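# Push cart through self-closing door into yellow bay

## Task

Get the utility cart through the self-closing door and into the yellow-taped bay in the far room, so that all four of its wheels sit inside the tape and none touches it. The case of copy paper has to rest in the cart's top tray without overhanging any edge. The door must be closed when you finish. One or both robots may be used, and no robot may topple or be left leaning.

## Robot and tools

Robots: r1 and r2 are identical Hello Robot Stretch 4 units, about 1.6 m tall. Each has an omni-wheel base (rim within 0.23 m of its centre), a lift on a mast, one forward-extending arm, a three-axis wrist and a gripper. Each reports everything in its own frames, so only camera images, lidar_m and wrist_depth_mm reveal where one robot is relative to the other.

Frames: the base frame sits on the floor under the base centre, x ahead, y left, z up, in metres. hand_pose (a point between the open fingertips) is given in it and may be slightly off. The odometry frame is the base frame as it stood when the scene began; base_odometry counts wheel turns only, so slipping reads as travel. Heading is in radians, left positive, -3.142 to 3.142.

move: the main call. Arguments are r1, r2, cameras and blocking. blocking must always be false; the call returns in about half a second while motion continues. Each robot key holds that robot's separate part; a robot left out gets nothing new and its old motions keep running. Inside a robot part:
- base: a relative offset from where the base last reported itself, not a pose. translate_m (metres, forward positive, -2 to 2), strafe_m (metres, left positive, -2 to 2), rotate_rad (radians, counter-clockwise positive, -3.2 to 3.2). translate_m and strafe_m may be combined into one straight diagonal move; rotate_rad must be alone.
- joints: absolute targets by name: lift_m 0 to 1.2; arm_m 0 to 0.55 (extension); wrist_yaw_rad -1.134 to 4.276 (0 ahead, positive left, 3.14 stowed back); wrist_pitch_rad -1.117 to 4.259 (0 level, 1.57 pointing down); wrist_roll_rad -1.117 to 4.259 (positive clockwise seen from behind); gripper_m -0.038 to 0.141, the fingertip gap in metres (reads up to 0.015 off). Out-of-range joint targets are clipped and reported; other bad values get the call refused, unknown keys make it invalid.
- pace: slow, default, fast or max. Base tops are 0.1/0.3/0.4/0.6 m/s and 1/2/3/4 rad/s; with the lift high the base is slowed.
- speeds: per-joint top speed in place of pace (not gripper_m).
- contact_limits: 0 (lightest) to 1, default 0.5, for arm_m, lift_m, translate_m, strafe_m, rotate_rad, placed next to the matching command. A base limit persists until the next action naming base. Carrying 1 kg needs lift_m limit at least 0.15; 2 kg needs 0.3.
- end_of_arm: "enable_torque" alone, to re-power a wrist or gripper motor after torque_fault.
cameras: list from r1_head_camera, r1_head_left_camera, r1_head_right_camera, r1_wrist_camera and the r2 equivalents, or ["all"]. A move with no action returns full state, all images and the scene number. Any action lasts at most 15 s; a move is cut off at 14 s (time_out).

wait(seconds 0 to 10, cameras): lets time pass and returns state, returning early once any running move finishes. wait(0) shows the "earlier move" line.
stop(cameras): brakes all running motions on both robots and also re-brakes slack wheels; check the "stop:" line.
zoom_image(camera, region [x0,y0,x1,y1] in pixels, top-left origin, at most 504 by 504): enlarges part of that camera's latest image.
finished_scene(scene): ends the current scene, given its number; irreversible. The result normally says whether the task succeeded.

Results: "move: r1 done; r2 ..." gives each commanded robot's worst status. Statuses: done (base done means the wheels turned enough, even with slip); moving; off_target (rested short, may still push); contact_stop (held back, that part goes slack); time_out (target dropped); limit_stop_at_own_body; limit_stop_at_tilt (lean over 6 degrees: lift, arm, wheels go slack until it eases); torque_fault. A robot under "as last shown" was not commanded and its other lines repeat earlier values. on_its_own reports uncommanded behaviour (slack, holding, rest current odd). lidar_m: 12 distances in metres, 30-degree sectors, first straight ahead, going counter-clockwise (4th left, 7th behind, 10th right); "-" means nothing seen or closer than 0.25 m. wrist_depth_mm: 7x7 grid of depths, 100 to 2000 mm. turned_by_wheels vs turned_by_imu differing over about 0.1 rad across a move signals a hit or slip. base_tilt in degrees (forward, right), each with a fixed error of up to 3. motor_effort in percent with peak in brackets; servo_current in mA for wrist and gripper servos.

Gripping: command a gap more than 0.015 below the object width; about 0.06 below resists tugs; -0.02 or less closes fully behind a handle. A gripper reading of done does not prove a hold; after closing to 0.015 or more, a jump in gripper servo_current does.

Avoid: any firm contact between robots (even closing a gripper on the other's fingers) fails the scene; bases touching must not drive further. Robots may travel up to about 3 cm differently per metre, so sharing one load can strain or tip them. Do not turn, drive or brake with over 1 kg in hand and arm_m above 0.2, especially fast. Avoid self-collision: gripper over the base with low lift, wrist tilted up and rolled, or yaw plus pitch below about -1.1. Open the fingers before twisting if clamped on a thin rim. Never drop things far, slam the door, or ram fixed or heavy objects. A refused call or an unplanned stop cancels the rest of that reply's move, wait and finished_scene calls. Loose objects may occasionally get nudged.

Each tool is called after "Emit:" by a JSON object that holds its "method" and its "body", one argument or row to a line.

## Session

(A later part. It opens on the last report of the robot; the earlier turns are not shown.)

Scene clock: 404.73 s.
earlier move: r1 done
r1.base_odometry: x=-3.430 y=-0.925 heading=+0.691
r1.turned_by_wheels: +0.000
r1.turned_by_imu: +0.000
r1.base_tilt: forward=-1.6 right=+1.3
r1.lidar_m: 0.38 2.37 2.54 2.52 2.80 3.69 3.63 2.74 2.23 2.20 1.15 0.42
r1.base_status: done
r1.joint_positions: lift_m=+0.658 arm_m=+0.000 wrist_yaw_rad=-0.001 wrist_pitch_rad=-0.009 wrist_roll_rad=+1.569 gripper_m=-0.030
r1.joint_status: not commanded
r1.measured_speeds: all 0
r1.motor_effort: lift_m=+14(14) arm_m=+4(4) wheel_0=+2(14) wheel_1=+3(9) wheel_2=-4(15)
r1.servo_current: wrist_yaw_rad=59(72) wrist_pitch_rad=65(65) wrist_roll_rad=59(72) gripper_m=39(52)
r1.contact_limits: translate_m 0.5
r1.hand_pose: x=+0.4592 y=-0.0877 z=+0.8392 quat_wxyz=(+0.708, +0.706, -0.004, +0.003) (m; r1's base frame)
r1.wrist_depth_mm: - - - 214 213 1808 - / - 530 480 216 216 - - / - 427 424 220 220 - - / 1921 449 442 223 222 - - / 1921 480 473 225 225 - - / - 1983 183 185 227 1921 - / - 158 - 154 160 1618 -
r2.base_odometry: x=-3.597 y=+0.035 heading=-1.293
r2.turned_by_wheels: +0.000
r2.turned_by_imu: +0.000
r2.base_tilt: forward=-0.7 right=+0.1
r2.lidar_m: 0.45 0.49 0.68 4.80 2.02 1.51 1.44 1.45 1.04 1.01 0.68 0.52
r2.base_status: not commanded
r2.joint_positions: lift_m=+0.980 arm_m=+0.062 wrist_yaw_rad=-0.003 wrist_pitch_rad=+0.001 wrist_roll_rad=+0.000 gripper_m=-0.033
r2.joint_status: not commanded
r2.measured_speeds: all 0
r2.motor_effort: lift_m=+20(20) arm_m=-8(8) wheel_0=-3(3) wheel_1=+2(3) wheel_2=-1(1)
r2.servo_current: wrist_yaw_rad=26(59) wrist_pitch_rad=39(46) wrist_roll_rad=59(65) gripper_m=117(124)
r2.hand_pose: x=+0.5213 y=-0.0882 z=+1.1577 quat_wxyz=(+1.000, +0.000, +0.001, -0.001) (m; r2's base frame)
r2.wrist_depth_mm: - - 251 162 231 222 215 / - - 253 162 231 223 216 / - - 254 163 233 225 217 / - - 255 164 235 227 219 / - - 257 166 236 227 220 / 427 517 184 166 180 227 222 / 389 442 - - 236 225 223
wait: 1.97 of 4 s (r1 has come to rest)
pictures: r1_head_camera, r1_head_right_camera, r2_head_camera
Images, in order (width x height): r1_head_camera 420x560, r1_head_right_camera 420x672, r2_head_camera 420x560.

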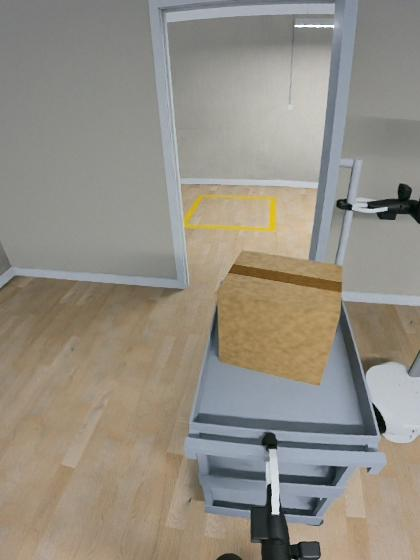

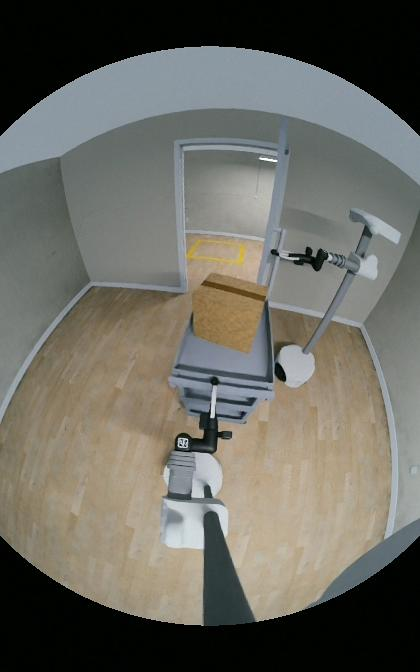

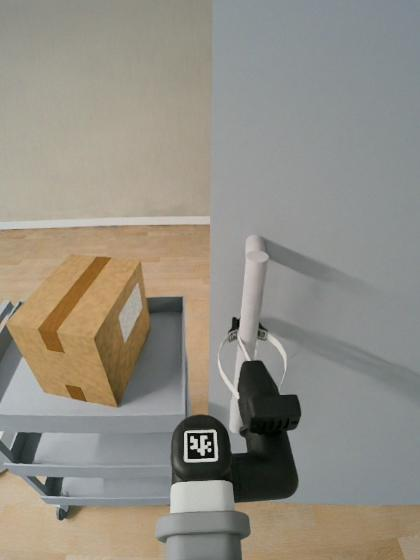

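Emit:
{"method": "move", "body": {
  "blocking": false,
  "r1": {"base":{"translate_m":-0.1,"strafe_m":0.22},"contact_limits":{"translate_m":0.5}}
}}

Emit:
{"method": "wait", "body": {
  "seconds": 4
}}

Emit:
{"method": "move", "body": {
  "blocking": false,
  "r1": {"base":{"translate_m":-0.33,"strafe_m":0.12},"contact_limits":{"translate_m":0.5}}
}}

Emit:
{"method": "wait", "body": {
  "seconds": 4
}}

Emit:
{"method": "move", "body": {
  "blocking": false,
  "r1": {"base":{"strafe_m":-0.25},"contact_limits":{"strafe_m":0.5}}
}}

Emit:
{"method": "wait", "body": {
  "seconds": 4,
  "cameras": ["r1_head_camera","r1_head_right_camera","r2_head_camera"]
}}

Scene clock: 421.43 s.
move: r1 moving
r1.base_odometry: x=-3.459 y=-0.911 heading=+0.690
r1.turned_by_wheels: -0.001
r1.turned_by_imu: -0.001
r1.base_tilt: forward=-1.6 right=+1.3
r1.lidar_m: 0.38 2.34 2.53 2.50 2.74 3.67 3.62 2.77 2.25 2.23 1.19 0.43
r1.base_status: translate_m moving; strafe_m moving
r1.joint_positions: lift_m=+0.658 arm_m=+0.000 wrist_yaw_rad=-0.004 wrist_pitch_rad=-0.009 wrist_roll_rad=+1.569 gripper_m=-0.030
r1.joint_status: not commanded
r1.measured_speeds: translate_m=-0.050 strafe_m=+0.114 rotate_rad=-0.005 lift_m=+0.000 arm_m=+0.000 wrist_yaw_rad=-0.004 wrist_pitch_rad=+0.000 wrist_roll_rad=+0.000
r1.motor_effort: lift_m=+14(14) arm_m=-4(4) wheel_0=-17(19) wheel_1=+8(8) wheel_2=+2(5)
r1.servo_current: wrist_yaw_rad=52(59) wrist_pitch_rad=65(65) wrist_roll_rad=33(59) gripper_m=46(52)
r1.contact_limits: translate_m 0.5
r1.hand_pose: x=+0.4589 y=-0.0886 z=+0.8392 quat_wxyz=(+0.708, +0.706, -0.005, +0.002) (m; r1's base frame)
r1.wrist_depth_mm: - - - 213 212 1808 - / - 418 415 217 215 - - / 1921 430 430 218 219 - - / 1921 455 445 223 223 - - / - 484 469 226 226 - - / - - 181 185 228 1863 - / - 157 - 155 159 1708 1397
r2: as last shown
r2.base_tilt: forward=-0.6 right=+0.1
r2.lidar_m: 0.46 0.50 0.69 4.78 2.04 1.51 1.44 1.46 1.04 1.00 0.69 0.54
r2.motor_effort: lift_m=+20(20) arm_m=-8(8) wheel_0=-2(3) wheel_1=+2(2) wheel_2=+0(1)
r2.servo_current: wrist_yaw_rad=46(59) wrist_pitch_rad=39(46) wrist_roll_rad=39(52) gripper_m=117(124)
r2.wrist_depth_mm: - - 252 161 230 221 215 / - - 252 162 233 224 216 / - - 255 163 234 225 218 / - - 255 164 234 227 219 / - - 258 166 236 226 220 / 430 508 184 166 180 227 221 / 410 466 - - 237 225 223
pictures: none

Scene clock: 423.20 s.
earlier move: r1 done
r1.base_odometry: x=-3.647 y=-0.819 heading=+0.690
r1.turned_by_wheels: +0.001
r1.turned_by_imu: +0.000
r1.base_tilt: forward=-1.6 right=+1.3
r1.lidar_m: 0.41 2.51 2.34 2.33 2.58 3.52 3.53 2.99 2.43 2.41 0.41 0.38
r1.base_status: done
r1.joint_positions: lift_m=+0.658 arm_m=+0.000 wrist_yaw_rad=-0.004 wrist_pitch_rad=-0.009 wrist_roll_rad=+1.569 gripper_m=-0.030
r1.joint_status: not commanded
r1.measured_speeds: all 0
r1.motor_effort: lift_m=+14(14) arm_m=+1(4) wheel_0=-4(19) wheel_1=+0(8) wheel_2=+1(5)
r1.servo_current: wrist_yaw_rad=59(72) wrist_pitch_rad=59(65) wrist_roll_rad=33(72) gripper_m=46(52)
r1.contact_limits: translate_m 0.5
r1.hand_pose: x=+0.4589 y=-0.0887 z=+0.8392 quat_wxyz=(+0.708, +0.706, -0.005, +0.002) (m; r1's base frame)
r1.wrist_depth_mm: - 355 119 167 170 - - / - 394 379 178 180 - - / - 433 427 190 189 - - / - 488 462 202 204 - - / - - 535 216 217 1863 - / - - 181 182 227 1863 1366 / - 157 - 180 150 1618 1281
r2.base_odometry: x=-3.597 y=+0.035 heading=-1.293
r2.turned_by_wheels: +0.000
r2.turned_by_imu: +0.000
r2.base_tilt: forward=-0.6 right=+0.1
r2.lidar_m: 0.44 0.55 0.83 4.80 2.05 1.52 1.44 1.41 1.03 1.00 0.67 0.53
r2.base_status: not commanded
r2.joint_positions: lift_m=+0.980 arm_m=+0.062 wrist_yaw_rad=-0.003 wrist_pitch_rad=+0.001 wrist_roll_rad=+0.000 gripper_m=-0.033
r2.joint_status: not commanded
r2.measured_speeds: all 0
r2.motor_effort: lift_m=+20(20) arm_m=-8(8) wheel_0=-2(3) wheel_1=+2(3) wheel_2=-1(1)
r2.servo_current: wrist_yaw_rad=52(59) wrist_pitch_rad=39(46) wrist_roll_rad=52(59) gripper_m=124(124)
r2.hand_pose: x=+0.5213 y=-0.0882 z=+1.1577 quat_wxyz=(+1.000, +0.000, +0.001, -0.001) (m; r2's base frame)
r2.wrist_depth_mm: - - 251 161 231 222 215 / - - 252 163 232 224 216 / - - 254 163 234 224 218 / - - 254 164 235 226 220 / - - 256 166 236 227 219 / 544 - 184 166 180 226 221 / 544 597 - - 236 226 223
wait: 1.77 of 4 s (r1 has come to rest)
pictures: none

Scene clock: 423.70 s.
move: r1 moving
r1.base_odometry: x=-3.679 y=-0.830 heading=+0.690
r1.turned_by_wheels: +0.000
r1.turned_by_imu: +0.000
r1.base_tilt: forward=-1.5 right=+1.3
r1.lidar_m: 0.45 2.53 2.36 2.31 2.57 3.49 3.47 3.01 2.43 2.41 0.40 0.37
r1.base_status: translate_m moving; strafe_m moving
r1.joint_positions: lift_m=+0.658 arm_m=+0.000 wrist_yaw_rad=-0.001 wrist_pitch_rad=-0.009 wrist_roll_rad=+1.569 gripper_m=-0.030
r1.joint_status: not commanded
r1.measured_speeds: translate_m=-0.121 strafe_m=+0.043 rotate_rad=+0.001 lift_m=+0.000 arm_m=+0.000 wrist_yaw_rad=+0.044 wrist_pitch_rad=+0.000 wrist_roll_rad=+0.000
r1.motor_effort: lift_m=+14(14) arm_m=-4(4) wheel_0=-11(14) wheel_1=-7(8) wheel_2=+14(14)
r1.servo_current: wrist_yaw_rad=46(59) wrist_pitch_rad=59(59) wrist_roll_rad=59(59) gripper_m=52(52)
r1.contact_limits: translate_m 0.5
r1.hand_pose: x=+0.4592 y=-0.0877 z=+0.8392 quat_wxyz=(+0.708, +0.706, -0.004, +0.003) (m; r1's base frame)
r1.wrist_depth_mm: 357 362 112 162 163 - - / - 387 373 120 175 - - / - 436 424 185 187 - - / - 517 473 199 202 - - / - - - 215 219 1863 - / - - 181 185 230 1863 1366 / - 156 - 181 151 1576 1308
r2: as last shown
r2.base_tilt: forward=-0.7 right=+0.1
r2.lidar_m: 0.46 0.60 0.87 4.79 2.04 1.50 1.43 1.45 1.07 1.00 0.67 0.53
r2.servo_current: wrist_yaw_rad=46(52) wrist_pitch_rad=39(46) wrist_roll_rad=52(52) gripper_m=117(124)
r2.wrist_depth_mm: - - 251 161 230 221 215 / - - 252 162 232 223 216 / - - 254 163 232 225 218 / - - 255 164 234 226 219 / - - 257 165 236 227 220 / 569 - 184 166 180 227 222 / 574 - 259 - 236 225 223
pictures: none

Scene clock: 425.80 s.
earlier move: r1 done
r1.base_odometry: x=-3.978 y=-0.936 heading=+0.691
r1.turned_by_wheels: +0.001
r1.turned_by_imu: +0.003
r1.base_tilt: forward=-1.6 right=+1.3
r1.lidar_m: 0.42 2.77 2.28 2.25 2.48 3.16 3.18 3.08 2.50 2.47 1.73 0.39
r1.base_status: done
r1.joint_positions: lift_m=+0.658 arm_m=+0.000 wrist_yaw_rad=+0.005 wrist_pitch_rad=-0.009 wrist_roll_rad=+1.569 gripper_m=-0.030
r1.joint_status: not commanded
r1.measured_speeds: all 0
r1.motor_effort: lift_m=+14(14) arm_m=+4(4) wheel_0=+5(14) wheel_1=+0(8) wheel_2=+3(18)
r1.servo_current: wrist_yaw_rad=52(78) wrist_pitch_rad=59(65) wrist_roll_rad=52(65) gripper_m=52(52)
r1.contact_limits: translate_m 0.5
r1.hand_pose: x=+0.4597 y=-0.0860 z=+0.8392 quat_wxyz=(+0.708, +0.706, -0.002, +0.005) (m; r1's base frame)
r1.wrist_depth_mm: - 359 119 167 170 - - / - 387 382 180 180 - - / - 427 421 190 190 - - / - 496 462 201 203 - - / - - 530 215 217 1863 - / - - 183 186 229 1863 1366 / - 157 - 177 149 1661 1308
r2.base_odometry: x=-3.597 y=+0.035 heading=-1.293
r2.turned_by_wheels: +0.000
r2.turned_by_imu: +0.000
r2.base_tilt: forward=-0.6 right=+0.1
r2.lidar_m: 0.46 0.87 0.93 4.79 2.03 1.51 1.41 1.44 1.05 1.01 0.68 0.52
r2.base_status: not commanded
r2.joint_positions: lift_m=+0.980 arm_m=+0.062 wrist_yaw_rad=-0.003 wrist_pitch_rad=+0.001 wrist_roll_rad=+0.000 gripper_m=-0.033
r2.joint_status: not commanded
r2.measured_speeds: all 0
r2.motor_effort: lift_m=+20(20) arm_m=-8(8) wheel_0=-2(3) wheel_1=+3(3) wheel_2=-1(1)
r2.servo_current: wrist_yaw_rad=52(65) wrist_pitch_rad=39(46) wrist_roll_rad=52(65) gripper_m=117(124)
r2.hand_pose: x=+0.5213 y=-0.0882 z=+1.1577 quat_wxyz=(+1.000, +0.000, +0.001, -0.001) (m; r2's base frame)
r2.wrist_depth_mm: - - 252 161 231 221 216 / - - 252 162 231 223 216 / - - 254 163 233 225 217 / - - 255 165 235 226 219 / - - 257 166 237 226 221 / - - 185 166 179 227 221 / - - 259 - 237 225 223
wait: 2.10 of 4 s (r1 has come to rest)
pictures: none

Scene clock: 426.30 s.
move: r1 moving
r1.base_odometry: x=-3.955 y=-0.964 heading=+0.692
r1.turned_by_wheels: +0.001
r1.turned_by_imu: +0.002
r1.base_tilt: forward=-1.6 right=+1.2
r1.lidar_m: 0.44 2.83 2.32 2.29 2.52 3.18 3.17 3.03 2.47 2.41 1.74 0.38
r1.base_status: strafe_m moving
r1.joint_positions: lift_m=+0.658 arm_m=+0.000 wrist_yaw_rad=+0.009 wrist_pitch_rad=-0.009 wrist_roll_rad=+1.569 gripper_m=-0.030
r1.joint_status: not commanded
r1.measured_speeds: translate_m=-0.001 strafe_m=-0.140 rotate_rad=+0.005 lift_m=+0.000 arm_m=+0.000 wrist_yaw_rad=+0.000 wrist_pitch_rad=+0.000 wrist_roll_rad=+0.000
r1.motor_effort: lift_m=+14(14) arm_m=+4(4) wheel_0=+21(22) wheel_1=-5(7) wheel_2=+2(3)
r1.servo_current: wrist_yaw_rad=65(85) wrist_pitch_rad=52(65) wrist_roll_rad=52(59) gripper_m=46(46)
r1.contact_limits: strafe_m 0.5
r1.hand_pose: x=+0.4600 y=-0.0849 z=+0.8392 quat_wxyz=(+0.708, +0.706, +0.000, +0.006) (m; r1's base frame)
r1.wrist_depth_mm: - 368 120 168 171 - - / - 387 379 181 180 - - / - 421 421 190 189 - - / - 477 455 200 203 - - / - - 517 213 215 1863 - / - - 200 189 227 1921 - / - 158 181 176 151 1618 1281
r2: as last shown
r2.lidar_m: 0.45 0.85 0.90 4.79 2.04 1.50 1.45 1.44 1.05 1.01 0.67 0.55
r2.motor_effort: lift_m=+20(20) arm_m=-8(8) wheel_0=-2(3) wheel_1=+2(3) wheel_2=-1(1)
r2.servo_current: wrist_yaw_rad=46(52) wrist_pitch_rad=39(39) wrist_roll_rad=46(65) gripper_m=117(124)
r2.wrist_depth_mm: - - 250 161 231 221 215 / - - 253 163 232 223 216 / - - 255 163 234 225 217 / - - 254 164 235 226 220 / - - 257 166 237 226 221 / - - 184 167 180 227 221 / - - 258 - 236 225 223
pictures: none

Scene clock: 427.97 s.
earlier move: r1 done
r1.base_odometry: x=-3.819 y=-1.129 heading=+0.691
r1.turned_by_wheels: -0.001
r1.turned_by_imu: -0.002
r1.base_tilt: forward=-1.6 right=+1.3
r1.lidar_m: 0.38 0.46 2.52 2.48 2.71 3.23 3.19 2.79 2.27 2.22 2.43 0.41
r1.base_status: done
r1.joint_positions: lift_m=+0.658 arm_m=+0.000 wrist_yaw_rad=+0.003 wrist_pitch_rad=-0.009 wrist_roll_rad=+1.569 gripper_m=-0.030
r1.joint_status: not commanded
r1.measured_speeds: all 0
r1.motor_effort: lift_m=+14(14) arm_m=+3(4) wheel_0=+3(22) wheel_1=+0(8) wheel_2=-2(4)
r1.servo_current: wrist_yaw_rad=39(85) wrist_pitch_rad=59(65) wrist_roll_rad=33(65) gripper_m=52(52)
r1.contact_limits: strafe_m 0.5
r1.hand_pose: x=+0.4595 y=-0.0867 z=+0.8392 quat_wxyz=(+0.708, +0.706, -0.002, +0.004) (m; r1's base frame)
r1.wrist_depth_mm: - - 1308 222 221 1756 - / - - 1366 223 222 - - / - 433 430 224 223 - - / - 449 449 226 224 - - / - 466 462 227 225 - - / - 492 185 187 226 - - / - 158 496 153 160 1618 -
r2.base_odometry: x=-3.597 y=+0.035 heading=-1.293
r2.turned_by_wheels: +0.000
r2.turned_by_imu: +0.000
r2.base_tilt: forward=-0.7 right=+0.1
r2.lidar_m: 0.46 0.73 0.83 4.80 2.04 1.52 1.45 1.43 1.04 0.99 0.70 0.53
r2.base_status: not commanded
r2.joint_positions: lift_m=+0.980 arm_m=+0.062 wrist_yaw_rad=-0.003 wrist_pitch_rad=+0.001 wrist_roll_rad=+0.000 gripper_m=-0.033
r2.joint_status: not commanded
r2.measured_speeds: all 0
r2.motor_effort: lift_m=+20(20) arm_m=-8(8) wheel_0=-2(3) wheel_1=+2(3) wheel_2=-1(1)
r2.servo_current: wrist_yaw_rad=52(59) wrist_pitch_rad=39(46) wrist_roll_rad=39(65) gripper_m=117(124)
r2.hand_pose: x=+0.5213 y=-0.0882 z=+1.1577 quat_wxyz=(+1.000, +0.000, +0.001, -0.001) (m; r2's base frame)
r2.wrist_depth_mm: - - 251 161 232 223 214 / - - 252 163 231 224 216 / - - 253 163 234 225 218 / - - 255 164 235 227 220 / - - 257 166 236 227 221 / - - 184 166 180 228 222 / - - 259 - 236 225 223
wait: 1.67 of 4 s (r1 has come to rest)
pictures: r1_head_camera, r1_head_right_camera, r2_head_camera
Images, in order (width x height): r1_head_camera 420x560, r1_head_right_camera 420x672, r2_head_camera 420x560.

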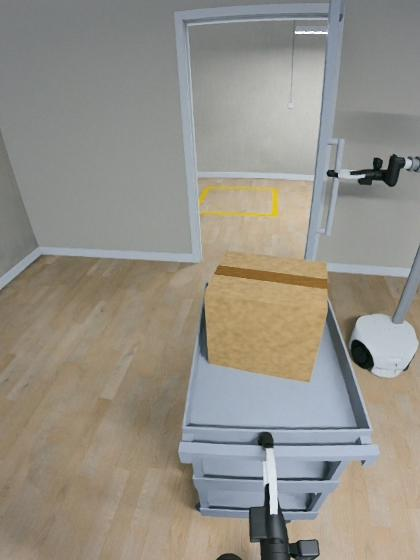

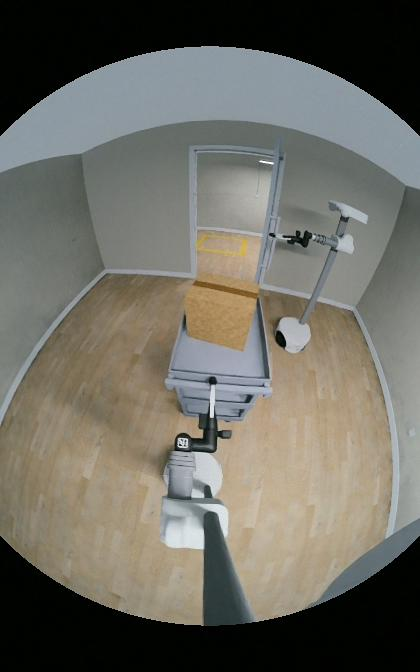

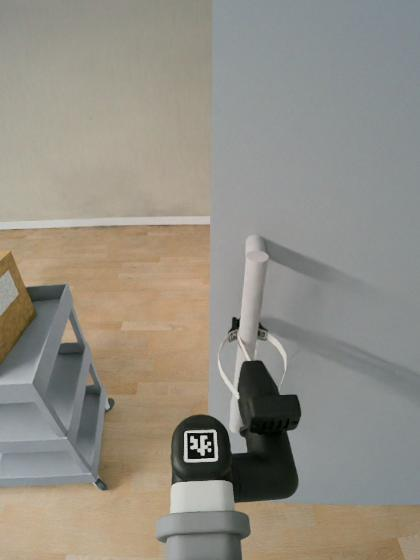

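Emit:
{"method": "move", "body": {
  "blocking": false,
  "r1": {"base":{"translate_m":0.47,"strafe_m":0.03},"contact_limits":{"translate_m":0.5}}
}}

Emit:
{"method": "wait", "body": {
  "seconds": 5,
  "cameras": ["r1_head_camera","r1_head_right_camera","r2_head_camera"]
}}

Scene clock: 457.63 s.
move: r1 moving
r1.base_odometry: x=-3.796 y=-1.108 heading=+0.691
r1.turned_by_wheels: +0.000
r1.turned_by_imu: +0.000
r1.base_tilt: forward=-1.7 right=+1.3
r1.lidar_m: 0.39 2.80 2.51 2.47 2.72 3.25 3.24 2.79 2.26 2.23 2.44 0.42
r1.base_status: translate_m moving; strafe_m moving
r1.joint_positions: lift_m=+0.658 arm_m=+0.000 wrist_yaw_rad=-0.003 wrist_pitch_rad=-0.009 wrist_roll_rad=+1.569 gripper_m=-0.030
r1.joint_status: not commanded
r1.measured_speeds: translate_m=+0.120 strafe_m=+0.007 rotate_rad=-0.002 lift_m=+0.000 arm_m=+0.000 wrist_yaw_rad=-0.012 wrist_pitch_rad=+0.000 wrist_roll_rad=+0.000
r1.motor_effort: lift_m=+14(14) arm_m=+4(4) wheel_0=+7(12) wheel_1=+5(10) wheel_2=-17(17)
r1.servo_current: wrist_yaw_rad=33(59) wrist_pitch_rad=65(65) wrist_roll_rad=65(65) gripper_m=46(46)
r1.contact_limits: translate_m 0.5
r1.hand_pose: x=+0.4590 y=-0.0883 z=+0.8392 quat_wxyz=(+0.708, +0.706, -0.004, +0.002) (m; r1's base frame)
r1.wrist_depth_mm: - - - 224 223 1808 - / - - - 223 224 1983 - / - 430 427 224 224 - - / - 442 442 224 224 - - / - 462 455 227 224 - - / - 484 182 183 225 798 - / - 160 496 - 179 574 -
r2: as last shown
r2.base_tilt: forward=-0.6 right=+0.1
r2.lidar_m: 0.46 0.69 0.80 4.81 2.05 1.51 1.44 1.45 1.05 1.00 0.67 0.53
r2.servo_current: wrist_yaw_rad=39(52) wrist_pitch_rad=33(46) wrist_roll_rad=46(59) gripper_m=117(124)
r2.wrist_depth_mm: - - 251 162 230 221 215 / - - 252 162 231 223 216 / - - 254 164 233 225 218 / - - 255 164 235 227 219 / - - 258 166 236 227 220 / - - 184 166 180 228 222 / - - 259 - 236 225 222
pictures: none

Scene clock: 460.20 s.
earlier move: r1 done
r1.base_odometry: x=-3.476 y=-0.806 heading=+0.690
r1.turned_by_wheels: +0.000
r1.turned_by_imu: -0.003
r1.base_tilt: forward=-1.6 right=+1.3
r1.lidar_m: 0.41 2.31 2.42 2.37 2.64 3.69 3.68 2.92 2.34 2.32 0.41 0.37
r1.base_status: done
r1.joint_positions: lift_m=+0.658 arm_m=+0.000 wrist_yaw_rad=-0.006 wrist_pitch_rad=-0.009 wrist_roll_rad=+1.569 gripper_m=-0.030
r1.joint_status: not commanded
r1.measured_speeds: all 0
r1.motor_effort: lift_m=+14(14) arm_m=-4(4) wheel_0=-3(12) wheel_1=+0(10) wheel_2=-2(19)
r1.servo_current: wrist_yaw_rad=65(78) wrist_pitch_rad=59(65) wrist_roll_rad=52(72) gripper_m=46(52)
r1.contact_limits: translate_m 0.5
r1.hand_pose: x=+0.4587 y=-0.0892 z=+0.8392 quat_wxyz=(+0.708, +0.706, -0.005, +0.001) (m; r1's base frame)
r1.wrist_depth_mm: - 362 121 169 173 - - / - 387 389 181 182 - - / 1863 424 415 193 193 - - / 1983 477 462 204 205 809 - / 1921 - 525 216 220 1921 - / - - 179 185 228 1808 1397 / - 158 - 181 151 1618 1281
r2.base_odometry: x=-3.597 y=+0.035 heading=-1.293
r2.turned_by_wheels: +0.000
r2.turned_by_imu: +0.000
r2.base_tilt: forward=-0.6 right=+0.1
r2.lidar_m: 0.45 0.44 0.78 4.77 2.07 1.50 1.44 1.42 1.06 1.00 0.65 0.53
r2.base_status: not commanded
r2.joint_positions: lift_m=+0.980 arm_m=+0.062 wrist_yaw_rad=-0.003 wrist_pitch_rad=+0.001 wrist_roll_rad=+0.000 gripper_m=-0.033
r2.joint_status: not commanded
r2.measured_speeds: all 0
r2.motor_effort: lift_m=+20(20) arm_m=-8(8) wheel_0=-2(3) wheel_1=+2(3) wheel_2=+0(1)
r2.servo_current: wrist_yaw_rad=46(59) wrist_pitch_rad=39(46) wrist_roll_rad=33(65) gripper_m=117(124)
r2.hand_pose: x=+0.5213 y=-0.0882 z=+1.1577 quat_wxyz=(+1.000, +0.000, +0.001, -0.001) (m; r2's base frame)
r2.wrist_depth_mm: - - 251 161 230 222 216 / - - 253 162 232 223 216 / - - 253 163 233 224 217 / - - 256 165 235 226 219 / - - 257 166 236 226 220 / 418 473 184 166 180 226 221 / 392 430 258 - 236 225 223
wait: 2.57 of 5 s (r1 has come to rest)
pictures: r1_head_camera, r1_head_right_camera, r2_head_camera
Images, in order (width x height): r1_head_camera 420x560, r1_head_right_camera 420x672, r2_head_camera 420x560.

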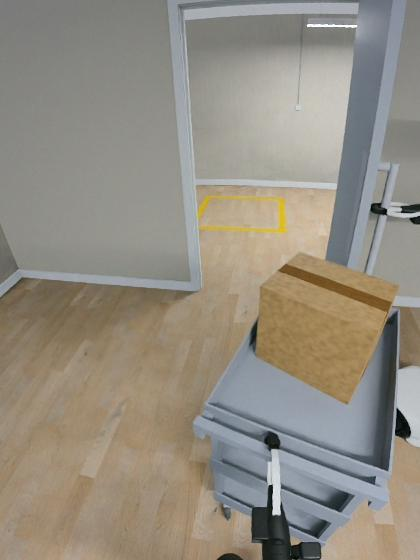

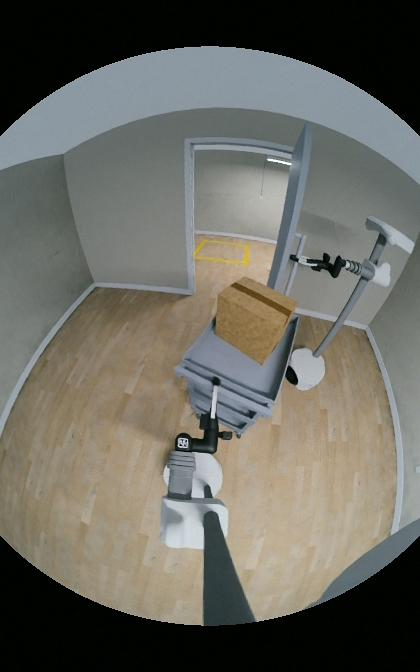

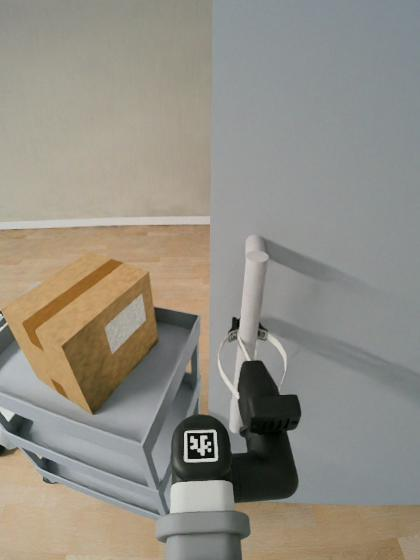

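Emit:
{"method": "move", "body": {
  "blocking": false,
  "r1": {"base":{"translate_m":-0.42,"strafe_m":0.19},"contact_limits":{"translate_m":0.5}}
}}

Emit:
{"method": "wait", "body": {
  "seconds": 4
}}

Emit:
{"method": "move", "body": {
  "blocking": false,
  "r1": {"base":{"strafe_m":-0.36},"contact_limits":{"strafe_m":0.5}}
}}

Emit:
{"method": "wait", "body": {
  "seconds": 4,
  "cameras": ["r1_head_camera","r1_head_right_camera","r2_head_camera"]
}}

Scene clock: 476.50 s.
move: r1 moving
r1.base_odometry: x=-3.509 y=-0.815 heading=+0.689
r1.turned_by_wheels: -0.001
r1.turned_by_imu: -0.002
r1.base_tilt: forward=-1.6 right=+1.3
r1.lidar_m: 0.43 2.36 2.44 2.39 2.65 3.67 3.65 2.89 2.38 2.33 0.41 0.38
r1.base_status: translate_m moving; strafe_m moving
r1.joint_positions: lift_m=+0.658 arm_m=+0.000 wrist_yaw_rad=-0.006 wrist_pitch_rad=-0.009 wrist_roll_rad=+1.569 gripper_m=-0.030
r1.joint_status: not commanded
r1.measured_speeds: translate_m=-0.120 strafe_m=+0.055 rotate_rad=-0.001 lift_m=+0.000 arm_m=+0.000 wrist_yaw_rad=+0.000 wrist_pitch_rad=+0.000 wrist_roll_rad=+0.000
r1.motor_effort: lift_m=+14(14) arm_m=-4(4) wheel_0=-19(19) wheel_1=-5(8) wheel_2=+10(10)
r1.servo_current: wrist_yaw_rad=39(65) wrist_pitch_rad=52(65) wrist_roll_rad=52(65) gripper_m=39(52)
r1.contact_limits: translate_m 0.5
r1.hand_pose: x=+0.4587 y=-0.0892 z=+0.8392 quat_wxyz=(+0.708, +0.706, -0.005, +0.001) (m; r1's base frame)
r1.wrist_depth_mm: - 364 123 174 175 - - / - 389 392 183 185 - - / 1863 427 424 195 195 - - / 1983 480 459 206 206 809 - / 1983 - 525 218 220 1921 - / - - 178 185 229 1808 1366 / - 156 - 181 151 1661 1281
r2: as last shown
r2.lidar_m: 0.45 0.47 0.77 4.80 2.04 1.47 1.45 1.42 1.05 1.01 0.67 0.53
r2.motor_effort: lift_m=+20(21) arm_m=-8(8) wheel_0=-3(3) wheel_1=+3(3) wheel_2=-1(1)
r2.servo_current: wrist_yaw_rad=52(52) wrist_pitch_rad=46(46) wrist_roll_rad=52(52) gripper_m=124(124)
r2.wrist_depth_mm: - - 251 162 231 222 215 / - - 252 162 233 223 216 / - - 254 163 234 225 218 / - - 255 164 235 225 219 / - - 257 166 236 226 221 / 445 504 183 166 180 227 221 / 421 469 258 - 237 225 223
pictures: none

Scene clock: 478.93 s.
earlier move: r1 done
r1.base_odometry: x=-3.921 y=-0.927 heading=+0.691
r1.turned_by_wheels: +0.001
r1.turned_by_imu: +0.003
r1.base_tilt: forward=-1.6 right=+1.3
r1.lidar_m: 0.40 2.82 2.30 2.27 2.48 3.23 3.21 3.04 2.48 2.45 0.44 0.38
r1.base_status: done
r1.joint_positions: lift_m=+0.658 arm_m=+0.000 wrist_yaw_rad=+0.006 wrist_pitch_rad=-0.009 wrist_roll_rad=+1.569 gripper_m=-0.030
r1.joint_status: not commanded
r1.measured_speeds: all 0
r1.motor_effort: lift_m=+14(14) arm_m=+4(4) wheel_0=+1(19) wheel_1=-1(8) wheel_2=+0(14)
r1.servo_current: wrist_yaw_rad=72(72) wrist_pitch_rad=59(65) wrist_roll_rad=65(65) gripper_m=46(52)
r1.contact_limits: translate_m 0.5
r1.hand_pose: x=+0.4598 y=-0.0856 z=+0.8392 quat_wxyz=(+0.708, +0.706, -0.001, +0.006) (m; r1's base frame)
r1.wrist_depth_mm: 364 357 110 161 163 - - / - 389 120 169 174 - - / - 427 418 187 184 - - / - 508 469 201 200 - - / - - - 213 216 1863 - / - - 182 186 232 1863 1336 / - 158 - 181 150 1618 1255
r2.base_odometry: x=-3.597 y=+0.035 heading=-1.293
r2.turned_by_wheels: +0.000
r2.turned_by_imu: +0.000
r2.base_tilt: forward=-0.6 right=+0.1
r2.lidar_m: 0.46 0.79 0.82 4.78 2.03 1.49 1.44 1.41 1.03 1.00 0.68 0.54
r2.base_status: not commanded
r2.joint_positions: lift_m=+0.980 arm_m=+0.062 wrist_yaw_rad=-0.003 wrist_pitch_rad=+0.001 wrist_roll_rad=+0.000 gripper_m=-0.033
r2.joint_status: not commanded
r2.measured_speeds: all 0
r2.motor_effort: lift_m=+20(21) arm_m=-8(8) wheel_0=-2(3) wheel_1=+2(3) wheel_2=-1(1)
r2.servo_current: wrist_yaw_rad=46(65) wrist_pitch_rad=39(46) wrist_roll_rad=33(59) gripper_m=117(130)
r2.hand_pose: x=+0.5213 y=-0.0882 z=+1.1577 quat_wxyz=(+1.000, +0.000, +0.001, -0.001) (m; r2's base frame)
r2.wrist_depth_mm: - - 251 161 230 221 215 / - - 252 163 231 222 216 / - - 254 163 233 224 217 / - - 255 164 235 226 220 / - - 258 165 236 227 220 / - - 183 166 180 227 221 / - - 257 - 236 225 224
wait: 2.43 of 4 s (r1 has come to rest)
pictures: none

Scene clock: 479.43 s.
move: r1 moving
r1.base_odometry: x=-3.898 y=-0.955 heading=+0.692
r1.turned_by_wheels: +0.001
r1.turned_by_imu: +0.002
r1.base_tilt: forward=-1.6 right=+1.2
r1.lidar_m: 0.41 2.81 2.32 2.31 2.55 3.25 3.25 3.04 2.44 2.41 1.66 0.35
r1.base_status: strafe_m moving
r1.joint_positions: lift_m=+0.658 arm_m=+0.000 wrist_yaw_rad=+0.009 wrist_pitch_rad=-0.009 wrist_roll_rad=+1.569 gripper_m=-0.030
r1.joint_status: not commanded
r1.measured_speeds: translate_m=+0.000 strafe_m=-0.141 rotate_rad=+0.003 lift_m=+0.000 arm_m=+0.000 wrist_yaw_rad=+0.008 wrist_pitch_rad=+0.000 wrist_roll_rad=+0.000
r1.motor_effort: lift_m=+14(14) arm_m=+4(4) wheel_0=+22(22) wheel_1=-7(8) wheel_2=+2(2)
r1.servo_current: wrist_yaw_rad=65(78) wrist_pitch_rad=59(59) wrist_roll_rad=52(65) gripper_m=52(52)
r1.contact_limits: strafe_m 0.5
r1.hand_pose: x=+0.4601 y=-0.0847 z=+0.8392 quat_wxyz=(+0.708, +0.706, +0.000, +0.007) (m; r1's base frame)
r1.wrist_depth_mm: 359 355 107 159 160 - - / - 382 114 167 170 - - / - 424 407 184 183 - - / - 492 477 195 196 - - / - - - 210 213 1863 - / - - - 189 228 1921 1336 / - 158 181 178 151 1576 1281
r2: as last shown
r2.base_tilt: forward=-0.7 right=+0.1
r2.lidar_m: 0.45 0.78 0.80 4.79 2.04 1.50 1.43 1.43 1.05 1.02 0.69 0.55
r2.motor_effort: lift_m=+20(20) arm_m=-8(8) wheel_0=-2(3) wheel_1=+2(3) wheel_2=-1(1)
r2.servo_current: wrist_yaw_rad=52(59) wrist_pitch_rad=39(46) wrist_roll_rad=46(59) gripper_m=124(124)
r2.wrist_depth_mm: - - 251 161 231 222 215 / - - 253 162 232 224 216 / - - 255 163 233 225 217 / - - 254 165 233 226 219 / - - 257 166 236 227 220 / - - 184 166 180 226 221 / - - 258 - 236 226 223
pictures: none

Scene clock: 481.47 s.
earlier move: r1 done
r1.base_odometry: x=-3.691 y=-1.205 heading=+0.691
r1.turned_by_wheels: -0.001
r1.turned_by_imu: -0.003
r1.base_tilt: forward=-1.6 right=+1.3
r1.lidar_m: 0.38 0.41 2.66 2.63 2.87 3.31 3.25 2.61 2.12 2.10 2.31 0.44
r1.base_status: done
r1.joint_positions: lift_m=+0.658 arm_m=+0.000 wrist_yaw_rad=+0.003 wrist_pitch_rad=-0.009 wrist_roll_rad=+1.569 gripper_m=-0.030
r1.joint_status: not commanded
r1.measured_speeds: all 0
r1.motor_effort: lift_m=+14(14) arm_m=+4(4) wheel_0=+2(22) wheel_1=+1(8) wheel_2=-1(3)
r1.servo_current: wrist_yaw_rad=26(85) wrist_pitch_rad=72(72) wrist_roll_rad=39(65) gripper_m=39(52)
r1.contact_limits: strafe_m 0.5
r1.hand_pose: x=+0.4595 y=-0.0867 z=+0.8392 quat_wxyz=(+0.708, +0.706, -0.002, +0.004) (m; r1's base frame)
r1.wrist_depth_mm: - - - 234 235 1808 1336 / - - - 232 232 1921 - / - 439 436 232 230 - - / - 452 445 230 230 - - / - 462 459 229 229 - - / - 473 185 186 227 - - / - 158 477 153 160 - -
r2.base_odometry: x=-3.597 y=+0.035 heading=-1.293
r2.turned_by_wheels: +0.000
r2.turned_by_imu: +0.000
r2.base_tilt: forward=-0.7 right=+0.1
r2.lidar_m: 0.46 0.64 0.70 4.80 2.02 1.51 1.45 1.43 1.03 1.01 0.67 0.53
r2.base_status: not commanded
r2.joint_positions: lift_m=+0.980 arm_m=+0.062 wrist_yaw_rad=-0.003 wrist_pitch_rad=+0.001 wrist_roll_rad=+0.000 gripper_m=-0.033
r2.joint_status: not commanded
r2.measured_speeds: all 0
r2.motor_effort: lift_m=+20(21) arm_m=-8(8) wheel_0=-2(3) wheel_1=+2(3) wheel_2=-1(1)
r2.servo_current: wrist_yaw_rad=46(59) wrist_pitch_rad=33(46) wrist_roll_rad=52(59) gripper_m=124(124)
r2.hand_pose: x=+0.5213 y=-0.0882 z=+1.1577 quat_wxyz=(+1.000, +0.000, +0.001, -0.001) (m; r2's base frame)
r2.wrist_depth_mm: - - 251 161 231 222 214 / - - 252 163 232 223 216 / - - 254 163 234 224 218 / - - 256 164 235 225 220 / - - 257 166 236 226 221 / - - 183 166 180 227 220 / - - 258 - 237 225 223
wait: 2.03 of 4 s (r1 has come to rest)
pictures: r1_head_camera, r1_head_right_camera, r2_head_camera
Images, in order (width x height): r1_head_camera 420x560, r1_head_right_camera 420x672, r2_head_camera 420x560.

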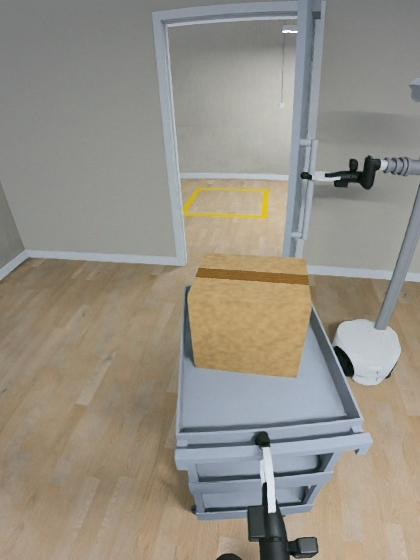

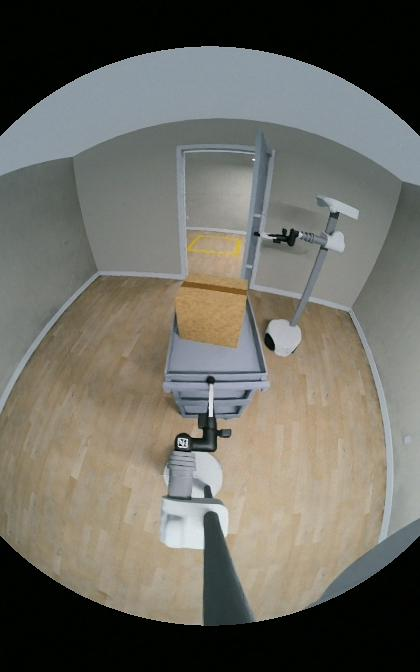

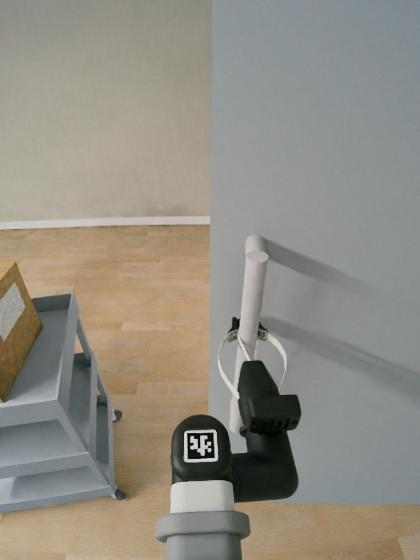

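Emit:
{"method": "move", "body": {
  "blocking": false,
  "r1": {"base":{"strafe_m":0.31},"contact_limits":{"strafe_m":0.5}}
}}

Emit:
{"method": "wait", "body": {
  "seconds": 4
}}

Emit:
{"method": "move", "body": {
  "blocking": false,
  "r1": {"base":{"translate_m":-0.42,"strafe_m":0.19},"contact_limits":{"translate_m":0.5}}
}}

Emit:
{"method": "wait", "body": {
  "seconds": 4
}}

Emit:
{"method": "move", "body": {
  "blocking": false,
  "r1": {"base":{"strafe_m":-0.33},"contact_limits":{"strafe_m":0.5}}
}}

Emit:
{"method": "wait", "body": {
  "seconds": 4
}}

Emit:
{"method": "move", "body": {
  "blocking": false,
  "r1": {"base":{"translate_m":-0.2},"contact_limits":{"translate_m":0.5}}
}}

Emit:
{"method": "wait", "body": {
  "seconds": 4,
  "cameras": ["r1_head_camera","r1_head_right_camera","r2_head_camera"]
}}

Scene clock: 497.57 s.
move: r1 moving
r1.base_odometry: x=-3.714 y=-1.177 heading=+0.690
r1.turned_by_wheels: -0.001
r1.turned_by_imu: -0.001
r1.base_tilt: forward=-1.6 right=+1.3
r1.lidar_m: 0.38 2.74 2.63 2.59 2.87 3.29 3.27 2.67 2.16 2.13 2.35 0.44
r1.base_status: strafe_m moving
r1.joint_positions: lift_m=+0.658 arm_m=+0.000 wrist_yaw_rad=-0.004 wrist_pitch_rad=-0.009 wrist_roll_rad=+1.569 gripper_m=-0.030
r1.joint_status: not commanded
r1.measured_speeds: translate_m=+0.002 strafe_m=+0.139 rotate_rad=-0.009 lift_m=+0.000 arm_m=+0.000 wrist_yaw_rad=-0.028 wrist_pitch_rad=+0.000 wrist_roll_rad=+0.000
r1.motor_effort: lift_m=+14(14) arm_m=+0(4) wheel_0=-18(18) wheel_1=+7(10) wheel_2=+0(2)
r1.servo_current: wrist_yaw_rad=46(52) wrist_pitch_rad=46(59) wrist_roll_rad=52(65) gripper_m=46(52)
r1.contact_limits: strafe_m 0.5
r1.hand_pose: x=+0.4590 y=-0.0885 z=+0.8392 quat_wxyz=(+0.708, +0.706, -0.005, +0.002) (m; r1's base frame)
r1.wrist_depth_mm: - - - 244 245 1808 1160 / - - - 242 241 1921 - / - - 1281 236 237 - - / - 452 449 234 235 - - / - 462 455 231 231 - - / - 469 179 185 228 - - / - 157 473 153 160 - -
r2: as last shown
r2.lidar_m: 0.47 0.64 0.71 4.76 2.02 1.52 1.44 1.43 1.05 0.99 0.68 0.55
r2.motor_effort: lift_m=+20(20) arm_m=-8(8) wheel_0=-2(3) wheel_1=+2(3) wheel_2=-1(1)
r2.servo_current: wrist_yaw_rad=39(59) wrist_pitch_rad=39(46) wrist_roll_rad=46(59) gripper_m=117(124)
r2.wrist_depth_mm: - - 250 161 231 221 216 / - - 252 162 232 223 216 / - - 254 163 234 224 217 / - - 255 164 234 225 220 / - - 257 166 236 226 220 / - - 184 166 180 227 221 / - - 257 - 237 226 223
pictures: none

Scene clock: 499.43 s.
earlier move: r1 done
r1.base_odometry: x=-3.889 y=-0.966 heading=+0.690
r1.turned_by_wheels: +0.001
r1.turned_by_imu: +0.000
r1.base_tilt: forward=-1.6 right=+1.3
r1.lidar_m: 0.42 2.79 2.32 2.33 2.58 3.25 3.23 2.98 2.43 2.41 0.42 0.39
r1.base_status: done
r1.joint_positions: lift_m=+0.658 arm_m=+0.000 wrist_yaw_rad=-0.009 wrist_pitch_rad=-0.009 wrist_roll_rad=+1.569 gripper_m=-0.030
r1.joint_status: not commanded
r1.measured_speeds: all 0
r1.motor_effort: lift_m=+14(14) arm_m=+4(4) wheel_0=-2(22) wheel_1=+0(10) wheel_2=-4(5)
r1.servo_current: wrist_yaw_rad=65(78) wrist_pitch_rad=59(65) wrist_roll_rad=39(65) gripper_m=39(52)
r1.contact_limits: strafe_m 0.5
r1.hand_pose: x=+0.4585 y=-0.0900 z=+0.8392 quat_wxyz=(+0.708, +0.706, -0.006, +0.000) (m; r1's base frame)
r1.wrist_depth_mm: - 379 373 178 180 - - / - 389 389 190 189 - - / - 424 421 198 198 - - / - 473 455 206 206 - - / - - 508 218 219 - - / - - 181 185 227 1863 - / - - - 178 152 1618 1308
r2.base_odometry: x=-3.597 y=+0.035 heading=-1.293
r2.turned_by_wheels: +0.000
r2.turned_by_imu: +0.000
r2.base_tilt: forward=-0.6 right=+0.1
r2.lidar_m: 0.46 0.77 0.76 4.79 2.04 1.52 1.43 1.43 1.07 1.00 0.67 0.54
r2.base_status: not commanded
r2.joint_positions: lift_m=+0.980 arm_m=+0.062 wrist_yaw_rad=-0.003 wrist_pitch_rad=+0.001 wrist_roll_rad=+0.000 gripper_m=-0.033
r2.joint_status: not commanded
r2.measured_speeds: all 0
r2.motor_effort: lift_m=+20(20) arm_m=-8(8) wheel_0=-3(3) wheel_1=+2(3) wheel_2=-1(1)
r2.servo_current: wrist_yaw_rad=52(59) wrist_pitch_rad=39(46) wrist_roll_rad=46(59) gripper_m=124(124)
r2.hand_pose: x=+0.5213 y=-0.0882 z=+1.1577 quat_wxyz=(+1.000, +0.000, +0.001, -0.001) (m; r2's base frame)
r2.wrist_depth_mm: - - 250 161 231 221 215 / - - 254 162 232 223 216 / - - 253 163 233 224 218 / - - 255 165 235 227 220 / - - 257 166 236 226 220 / - - 183 166 180 227 221 / - - 258 - 236 226 223
wait: 1.87 of 4 s (r1 has come to rest)
pictures: none

Scene clock: 499.93 s.
move: r1 moving
r1.base_odometry: x=-3.922 y=-0.975 heading=+0.690
r1.turned_by_wheels: +0.000
r1.turned_by_imu: +0.000
r1.base_tilt: forward=-1.6 right=+1.3
r1.lidar_m: 0.43 2.83 2.33 2.32 2.56 3.22 3.17 3.02 2.43 2.42 0.45 0.38
r1.base_status: translate_m moving; strafe_m moving
r1.joint_positions: lift_m=+0.658 arm_m=+0.000 wrist_yaw_rad=-0.003 wrist_pitch_rad=-0.009 wrist_roll_rad=+1.569 gripper_m=-0.030
r1.joint_status: not commanded
r1.measured_speeds: translate_m=-0.123 strafe_m=+0.057 rotate_rad=+0.005 lift_m=+0.000 arm_m=+0.000 wrist_yaw_rad=+0.000 wrist_pitch_rad=+0.000 wrist_roll_rad=+0.000
r1.motor_effort: lift_m=+14(14) arm_m=-4(4) wheel_0=-14(18) wheel_1=-6(8) wheel_2=+12(15)
r1.servo_current: wrist_yaw_rad=46(72) wrist_pitch_rad=59(65) wrist_roll_rad=46(72) gripper_m=46(46)
r1.contact_limits: translate_m 0.5
r1.hand_pose: x=+0.4591 y=-0.0882 z=+0.8392 quat_wxyz=(+0.708, +0.706, -0.004, +0.002) (m; r1's base frame)
r1.wrist_depth_mm: - 373 357 174 176 - - / - 394 392 186 185 - - / - 427 424 196 196 - - / - 488 473 206 206 - - / - - 521 219 221 1921 - / - - 181 186 230 1983 1366 / - 157 - 181 152 1537 1281
r2: as last shown
r2.base_tilt: forward=-0.7 right=+0.1
r2.lidar_m: 0.47 0.80 0.78 4.80 2.04 1.51 1.44 1.42 1.06 1.01 0.68 0.52
r2.motor_effort: lift_m=+20(20) arm_m=-8(8) wheel_0=-2(3) wheel_1=+2(3) wheel_2=-1(1)
r2.servo_current: wrist_yaw_rad=52(52) wrist_pitch_rad=39(46) wrist_roll_rad=52(52) gripper_m=117(124)
r2.wrist_depth_mm: - - 251 161 230 222 216 / - - 253 163 233 224 216 / - - 255 163 234 225 218 / - - 255 164 235 226 219 / - - 256 165 236 227 220 / - - 184 166 180 227 220 / - - 258 - 236 226 222
pictures: none

Scene clock: 502.37 s.
earlier move: r1 done
r1.base_odometry: x=-4.334 y=-1.087 heading=+0.690
r1.turned_by_wheels: +0.001
r1.turned_by_imu: +0.002
r1.base_tilt: forward=-1.6 right=+1.3
r1.lidar_m: 0.44 2.74 2.23 2.21 2.43 2.82 2.79 3.09 2.53 2.52 0.39 0.33
r1.base_status: done
r1.joint_positions: lift_m=+0.658 arm_m=+0.000 wrist_yaw_rad=+0.003 wrist_pitch_rad=-0.009 wrist_roll_rad=+1.569 gripper_m=-0.030
r1.joint_status: not commanded
r1.measured_speeds: all 0
r1.motor_effort: lift_m=+14(14) arm_m=-3(4) wheel_0=+0(18) wheel_1=-2(8) wheel_2=+3(17)
r1.servo_current: wrist_yaw_rad=33(72) wrist_pitch_rad=59(65) wrist_roll_rad=65(72) gripper_m=52(52)
r1.contact_limits: translate_m 0.5
r1.hand_pose: x=+0.4595 y=-0.0866 z=+0.8392 quat_wxyz=(+0.708, +0.706, -0.002, +0.004) (m; r1's base frame)
r1.wrist_depth_mm: - 343 - - 148 147 - / - 384 377 158 160 - - / - 452 113 175 177 - - / - - 496 189 191 1921 - / - - - 209 212 1808 - / - - 182 185 228 1863 1281 / - 157 - 154 141 1618 1281
r2.base_odometry: x=-3.597 y=+0.035 heading=-1.293
r2.turned_by_wheels: +0.000
r2.turned_by_imu: +0.000
r2.base_tilt: forward=-0.6 right=+0.1
r2.lidar_m: 0.45 1.28 1.20 4.80 2.04 1.51 1.45 1.43 1.05 1.01 0.70 0.52
r2.base_status: not commanded
r2.joint_positions: lift_m=+0.980 arm_m=+0.062 wrist_yaw_rad=-0.003 wrist_pitch_rad=+0.001 wrist_roll_rad=+0.000 gripper_m=-0.033
r2.joint_status: not commanded
r2.measured_speeds: all 0
r2.motor_effort: lift_m=+20(20) arm_m=-8(8) wheel_0=-2(3) wheel_1=+2(3) wheel_2=+0(1)
r2.servo_current: wrist_yaw_rad=39(59) wrist_pitch_rad=39(46) wrist_roll_rad=52(59) gripper_m=117(124)
r2.hand_pose: x=+0.5213 y=-0.0882 z=+1.1577 quat_wxyz=(+1.000, +0.000, +0.001, -0.001) (m; r2's base frame)
r2.wrist_depth_mm: - - 250 161 231 222 216 / - - 252 162 232 223 217 / - - 254 164 234 225 218 / - - 256 164 234 226 219 / - - 258 166 236 226 220 / - - 184 166 179 227 221 / - - 258 - 237 226 223
wait: 2.43 of 4 s (r1 has come to rest)
pictures: none

Scene clock: 502.87 s.
move: r1 moving
r1.base_odometry: x=-4.311 y=-1.115 heading=+0.692
r1.turned_by_wheels: +0.002
r1.turned_by_imu: +0.002
r1.base_tilt: forward=-1.6 right=+1.2
r1.lidar_m: 0.40 2.82 2.27 2.22 2.47 2.80 2.79 3.09 2.50 2.49 2.74 0.35
r1.base_status: strafe_m moving
r1.joint_positions: lift_m=+0.658 arm_m=+0.000 wrist_yaw_rad=+0.011 wrist_pitch_rad=-0.009 wrist_roll_rad=+1.569 gripper_m=-0.030
r1.joint_status: not commanded
r1.measured_speeds: translate_m=+0.000 strafe_m=-0.141 rotate_rad=+0.002 lift_m=+0.000 arm_m=+0.000 wrist_yaw_rad=+0.000 wrist_pitch_rad=+0.000 wrist_roll_rad=+0.000
r1.motor_effort: lift_m=+14(14) arm_m=+1(4) wheel_0=+23(23) wheel_1=-6(8) wheel_2=+2(3)
r1.servo_current: wrist_yaw_rad=85(85) wrist_pitch_rad=52(65) wrist_roll_rad=46(65) gripper_m=46(52)
r1.contact_limits: strafe_m 0.5
r1.hand_pose: x=+0.4602 y=-0.0843 z=+0.8392 quat_wxyz=(+0.708, +0.706, +0.001, +0.007) (m; r1's base frame)
r1.wrist_depth_mm: - 338 - 144 144 143 - / - 379 - 156 156 - - / - 433 404 171 171 - - / - 535 469 187 187 1756 - / - - - 208 208 1756 - / - - - 188 227 1863 1308 / - 158 179 177 152 1661 1281
r2: as last shown
r2.lidar_m: 0.47 1.28 1.17 4.79 2.03 1.51 1.44 1.44 1.07 1.00 0.67 0.52
r2.motor_effort: lift_m=+20(20) arm_m=-7(8) wheel_0=-2(3) wheel_1=+3(3) wheel_2=-1(1)
r2.servo_current: wrist_yaw_rad=39(52) wrist_pitch_rad=39(46) wrist_roll_rad=46(65) gripper_m=117(124)
r2.wrist_depth_mm: - - 251 162 230 222 216 / - - 252 162 232 224 216 / - - 254 163 232 225 217 / - - 256 165 234 226 219 / - - 257 165 236 227 221 / - - 184 166 180 228 221 / - - 258 - 236 225 223
pictures: none

Scene clock: 504.80 s.
earlier move: r1 done
r1.base_odometry: x=-4.123 y=-1.341 heading=+0.691
r1.turned_by_wheels: -0.001
r1.turned_by_imu: -0.002
r1.base_tilt: forward=-1.6 right=+1.3
r1.lidar_m: 0.40 0.42 2.55 2.52 2.75 2.85 2.83 2.71 2.23 2.18 2.42 0.43
r1.base_status: done
r1.joint_positions: lift_m=+0.658 arm_m=+0.000 wrist_yaw_rad=+0.003 wrist_pitch_rad=-0.009 wrist_roll_rad=+1.569 gripper_m=-0.030
r1.joint_status: not commanded
r1.measured_speeds: all 0
r1.motor_effort: lift_m=+14(14) arm_m=+4(4) wheel_0=+2(23) wheel_1=+0(8) wheel_2=+0(5)
r1.servo_current: wrist_yaw_rad=46(85) wrist_pitch_rad=59(65) wrist_roll_rad=65(65) gripper_m=46(52)
r1.contact_limits: strafe_m 0.5
r1.hand_pose: x=+0.4595 y=-0.0867 z=+0.8392 quat_wxyz=(+0.708, +0.706, -0.002, +0.004) (m; r1's base frame)
r1.wrist_depth_mm: - - - 209 210 1808 - / - - - 213 213 - - / - 421 421 218 216 - - / - 449 442 220 220 - - / - 473 469 224 224 - - / - - 185 186 227 - - / - 158 - 152 168 1708 -
r2.base_odometry: x=-3.597 y=+0.035 heading=-1.293
r2.turned_by_wheels: +0.000
r2.turned_by_imu: +0.000
r2.base_tilt: forward=-0.6 right=+0.0
r2.lidar_m: 0.45 1.19 0.97 4.79 2.04 1.51 1.44 1.43 1.06 1.01 0.70 0.53
r2.base_status: not commanded
r2.joint_positions: lift_m=+0.980 arm_m=+0.062 wrist_yaw_rad=-0.003 wrist_pitch_rad=+0.001 wrist_roll_rad=+0.000 gripper_m=-0.033
r2.joint_status: not commanded
r2.measured_speeds: all 0
r2.motor_effort: lift_m=+20(20) arm_m=-8(8) wheel_0=-2(3) wheel_1=+2(3) wheel_2=-1(1)
r2.servo_current: wrist_yaw_rad=52(59) wrist_pitch_rad=39(46) wrist_roll_rad=39(65) gripper_m=117(124)
r2.hand_pose: x=+0.5213 y=-0.0882 z=+1.1577 quat_wxyz=(+1.000, +0.000, +0.001, -0.001) (m; r2's base frame)
r2.wrist_depth_mm: - - 251 162 230 222 214 / - - 252 162 232 223 216 / - - 254 163 233 225 219 / - - 255 164 235 227 220 / - - 257 166 236 227 220 / - - 184 166 180 225 221 / - - 260 - 236 225 222
wait: 1.93 of 4 s (r1 has come to rest)
pictures: none

Scene clock: 505.30 s.
move: r1 moving
r1.base_odometry: x=-4.147 y=-1.361 heading=+0.690
r1.turned_by_wheels: +0.000
r1.turned_by_imu: +0.000
r1.base_tilt: forward=-1.5 right=+1.3
r1.lidar_m: 0.40 0.45 2.54 2.51 2.75 2.83 2.81 2.73 2.21 2.19 2.42 0.42
r1.base_status: translate_m moving
r1.joint_positions: lift_m=+0.658 arm_m=+0.000 wrist_yaw_rad=+0.003 wrist_pitch_rad=-0.009 wrist_roll_rad=+1.569 gripper_m=-0.030
r1.joint_status: not commanded
r1.measured_speeds: translate_m=-0.121 strafe_m=+0.001 rotate_rad=+0.007 lift_m=+0.000 arm_m=+0.000 wrist_yaw_rad=+0.000 wrist_pitch_rad=+0.000 wrist_roll_rad=+0.000
r1.motor_effort: lift_m=+14(14) arm_m=-4(4) wheel_0=-8(11) wheel_1=-9(9) wheel_2=+13(17)
r1.servo_current: wrist_yaw_rad=52(65) wrist_pitch_rad=59(65) wrist_roll_rad=33(59) gripper_m=46(52)
r1.contact_limits: translate_m 0.5
r1.hand_pose: x=+0.4595 y=-0.0867 z=+0.8392 quat_wxyz=(+0.708, +0.706, -0.002, +0.004) (m; r1's base frame)
r1.wrist_depth_mm: - - - 213 213 1661 - / - - - 216 216 - - / - 427 427 220 219 - - / - 452 445 223 224 - - / - 484 469 228 228 - - / - - 181 185 229 1921 - / - 156 - 152 160 1661 -
r2: as last shown
r2.base_tilt: forward=-0.6 right=+0.1
r2.lidar_m: 0.47 1.24 1.03 4.79 2.05 1.50 1.43 1.44 1.05 1.00 0.68 0.54
r2.motor_effort: lift_m=+20(20) arm_m=-8(8) wheel_0=-2(2) wheel_1=+2(3) wheel_2=-1(1)
r2.servo_current: wrist_yaw_rad=39(59) wrist_pitch_rad=39(46) wrist_roll_rad=59(59) gripper_m=124(124)
r2.wrist_depth_mm: - - 251 161 231 222 215 / - - 251 162 232 224 216 / - - 255 163 234 225 218 / - - 255 164 235 226 219 / - - 257 166 236 226 220 / - - 183 166 180 227 222 / - - 259 - 237 225 224
pictures: none

Scene clock: 506.87 s.
earlier move: r1 done
r1.base_odometry: x=-4.277 y=-1.468 heading=+0.690
r1.turned_by_wheels: -0.001
r1.turned_by_imu: -0.002
r1.base_tilt: forward=-1.6 right=+1.3
r1.lidar_m: 0.39 3.22 2.59 2.56 2.78 2.65 2.64 2.70 2.17 2.17 2.35 0.42
r1.base_status: done
r1.joint_positions: lift_m=+0.658 arm_m=+0.000 wrist_yaw_rad=-0.006 wrist_pitch_rad=-0.009 wrist_roll_rad=+1.569 gripper_m=-0.030
r1.joint_status: not commanded
r1.measured_speeds: all 0
r1.motor_effort: lift_m=+14(14) arm_m=-3(4) wheel_0=-8(14) wheel_1=-3(9) wheel_2=-2(17)
r1.servo_current: wrist_yaw_rad=46(78) wrist_pitch_rad=59(65) wrist_roll_rad=59(65) gripper_m=46(52)
r1.contact_limits: translate_m 0.5
r1.hand_pose: x=+0.4587 y=-0.0893 z=+0.8392 quat_wxyz=(+0.708, +0.706, -0.006, +0.001) (m; r1's base frame)
r1.wrist_depth_mm: - - - 226 227 1618 - / - - - 227 227 1808 - / - 436 439 228 227 - - / - 452 442 228 227 - - / - 466 455 229 229 - - / - 488 180 185 229 - - / - 158 496 178 167 621 -
r2.base_odometry: x=-3.597 y=+0.035 heading=-1.293
r2.turned_by_wheels: +0.000
r2.turned_by_imu: +0.000
r2.base_tilt: forward=-0.7 right=+0.1
r2.lidar_m: 0.46 3.47 1.14 4.78 2.06 1.52 1.44 1.43 1.02 1.00 0.69 0.52
r2.base_status: not commanded
r2.joint_positions: lift_m=+0.980 arm_m=+0.062 wrist_yaw_rad=-0.003 wrist_pitch_rad=+0.001 wrist_roll_rad=+0.000 gripper_m=-0.033
r2.joint_status: not commanded
r2.measured_speeds: all 0
r2.motor_effort: lift_m=+20(20) arm_m=-8(8) wheel_0=-2(3) wheel_1=+3(3) wheel_2=-1(1)
r2.servo_current: wrist_yaw_rad=46(59) wrist_pitch_rad=39(46) wrist_roll_rad=59(59) gripper_m=117(124)
r2.hand_pose: x=+0.5213 y=-0.0882 z=+1.1577 quat_wxyz=(+1.000, +0.000, +0.001, -0.001) (m; r2's base frame)
r2.wrist_depth_mm: - - 251 161 231 222 215 / - - 253 162 233 224 216 / - - 254 163 233 224 218 / - - 255 164 235 225 220 / - - 257 166 236 227 221 / - - 183 166 180 227 222 / - - 257 - 236 225 223
wait: 1.57 of 4 s (r1 has come to rest)
pictures: r1_head_camera, r1_head_right_camera, r2_head_camera
Images, in order (width x height): r1_head_camera 420x560, r1_head_right_camera 420x672, r2_head_camera 420x560.

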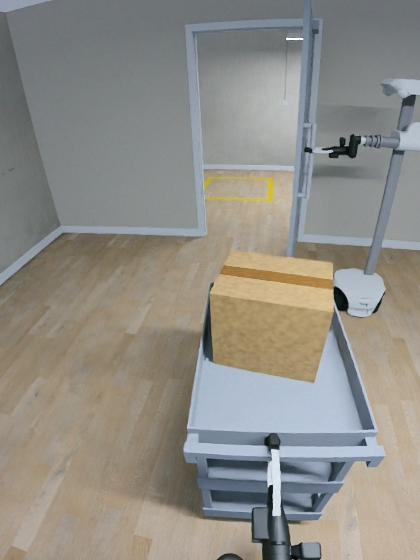

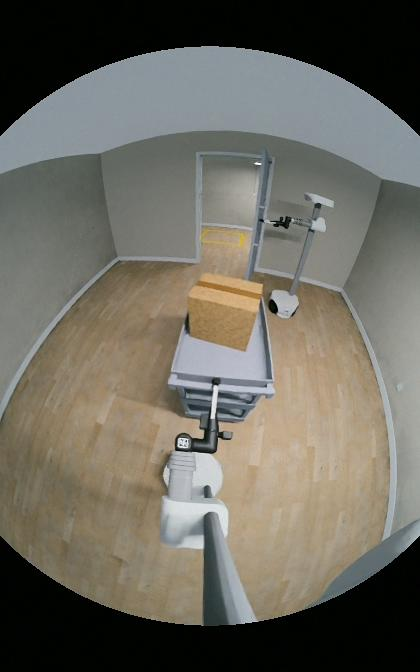

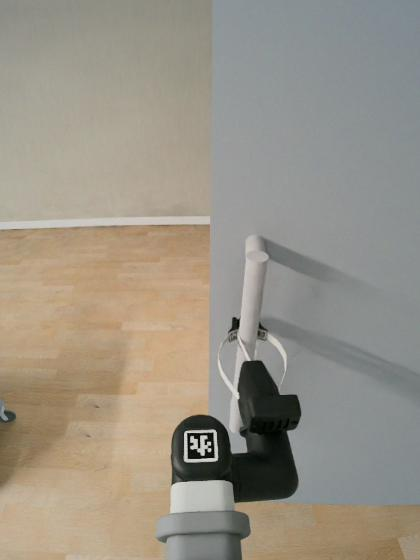

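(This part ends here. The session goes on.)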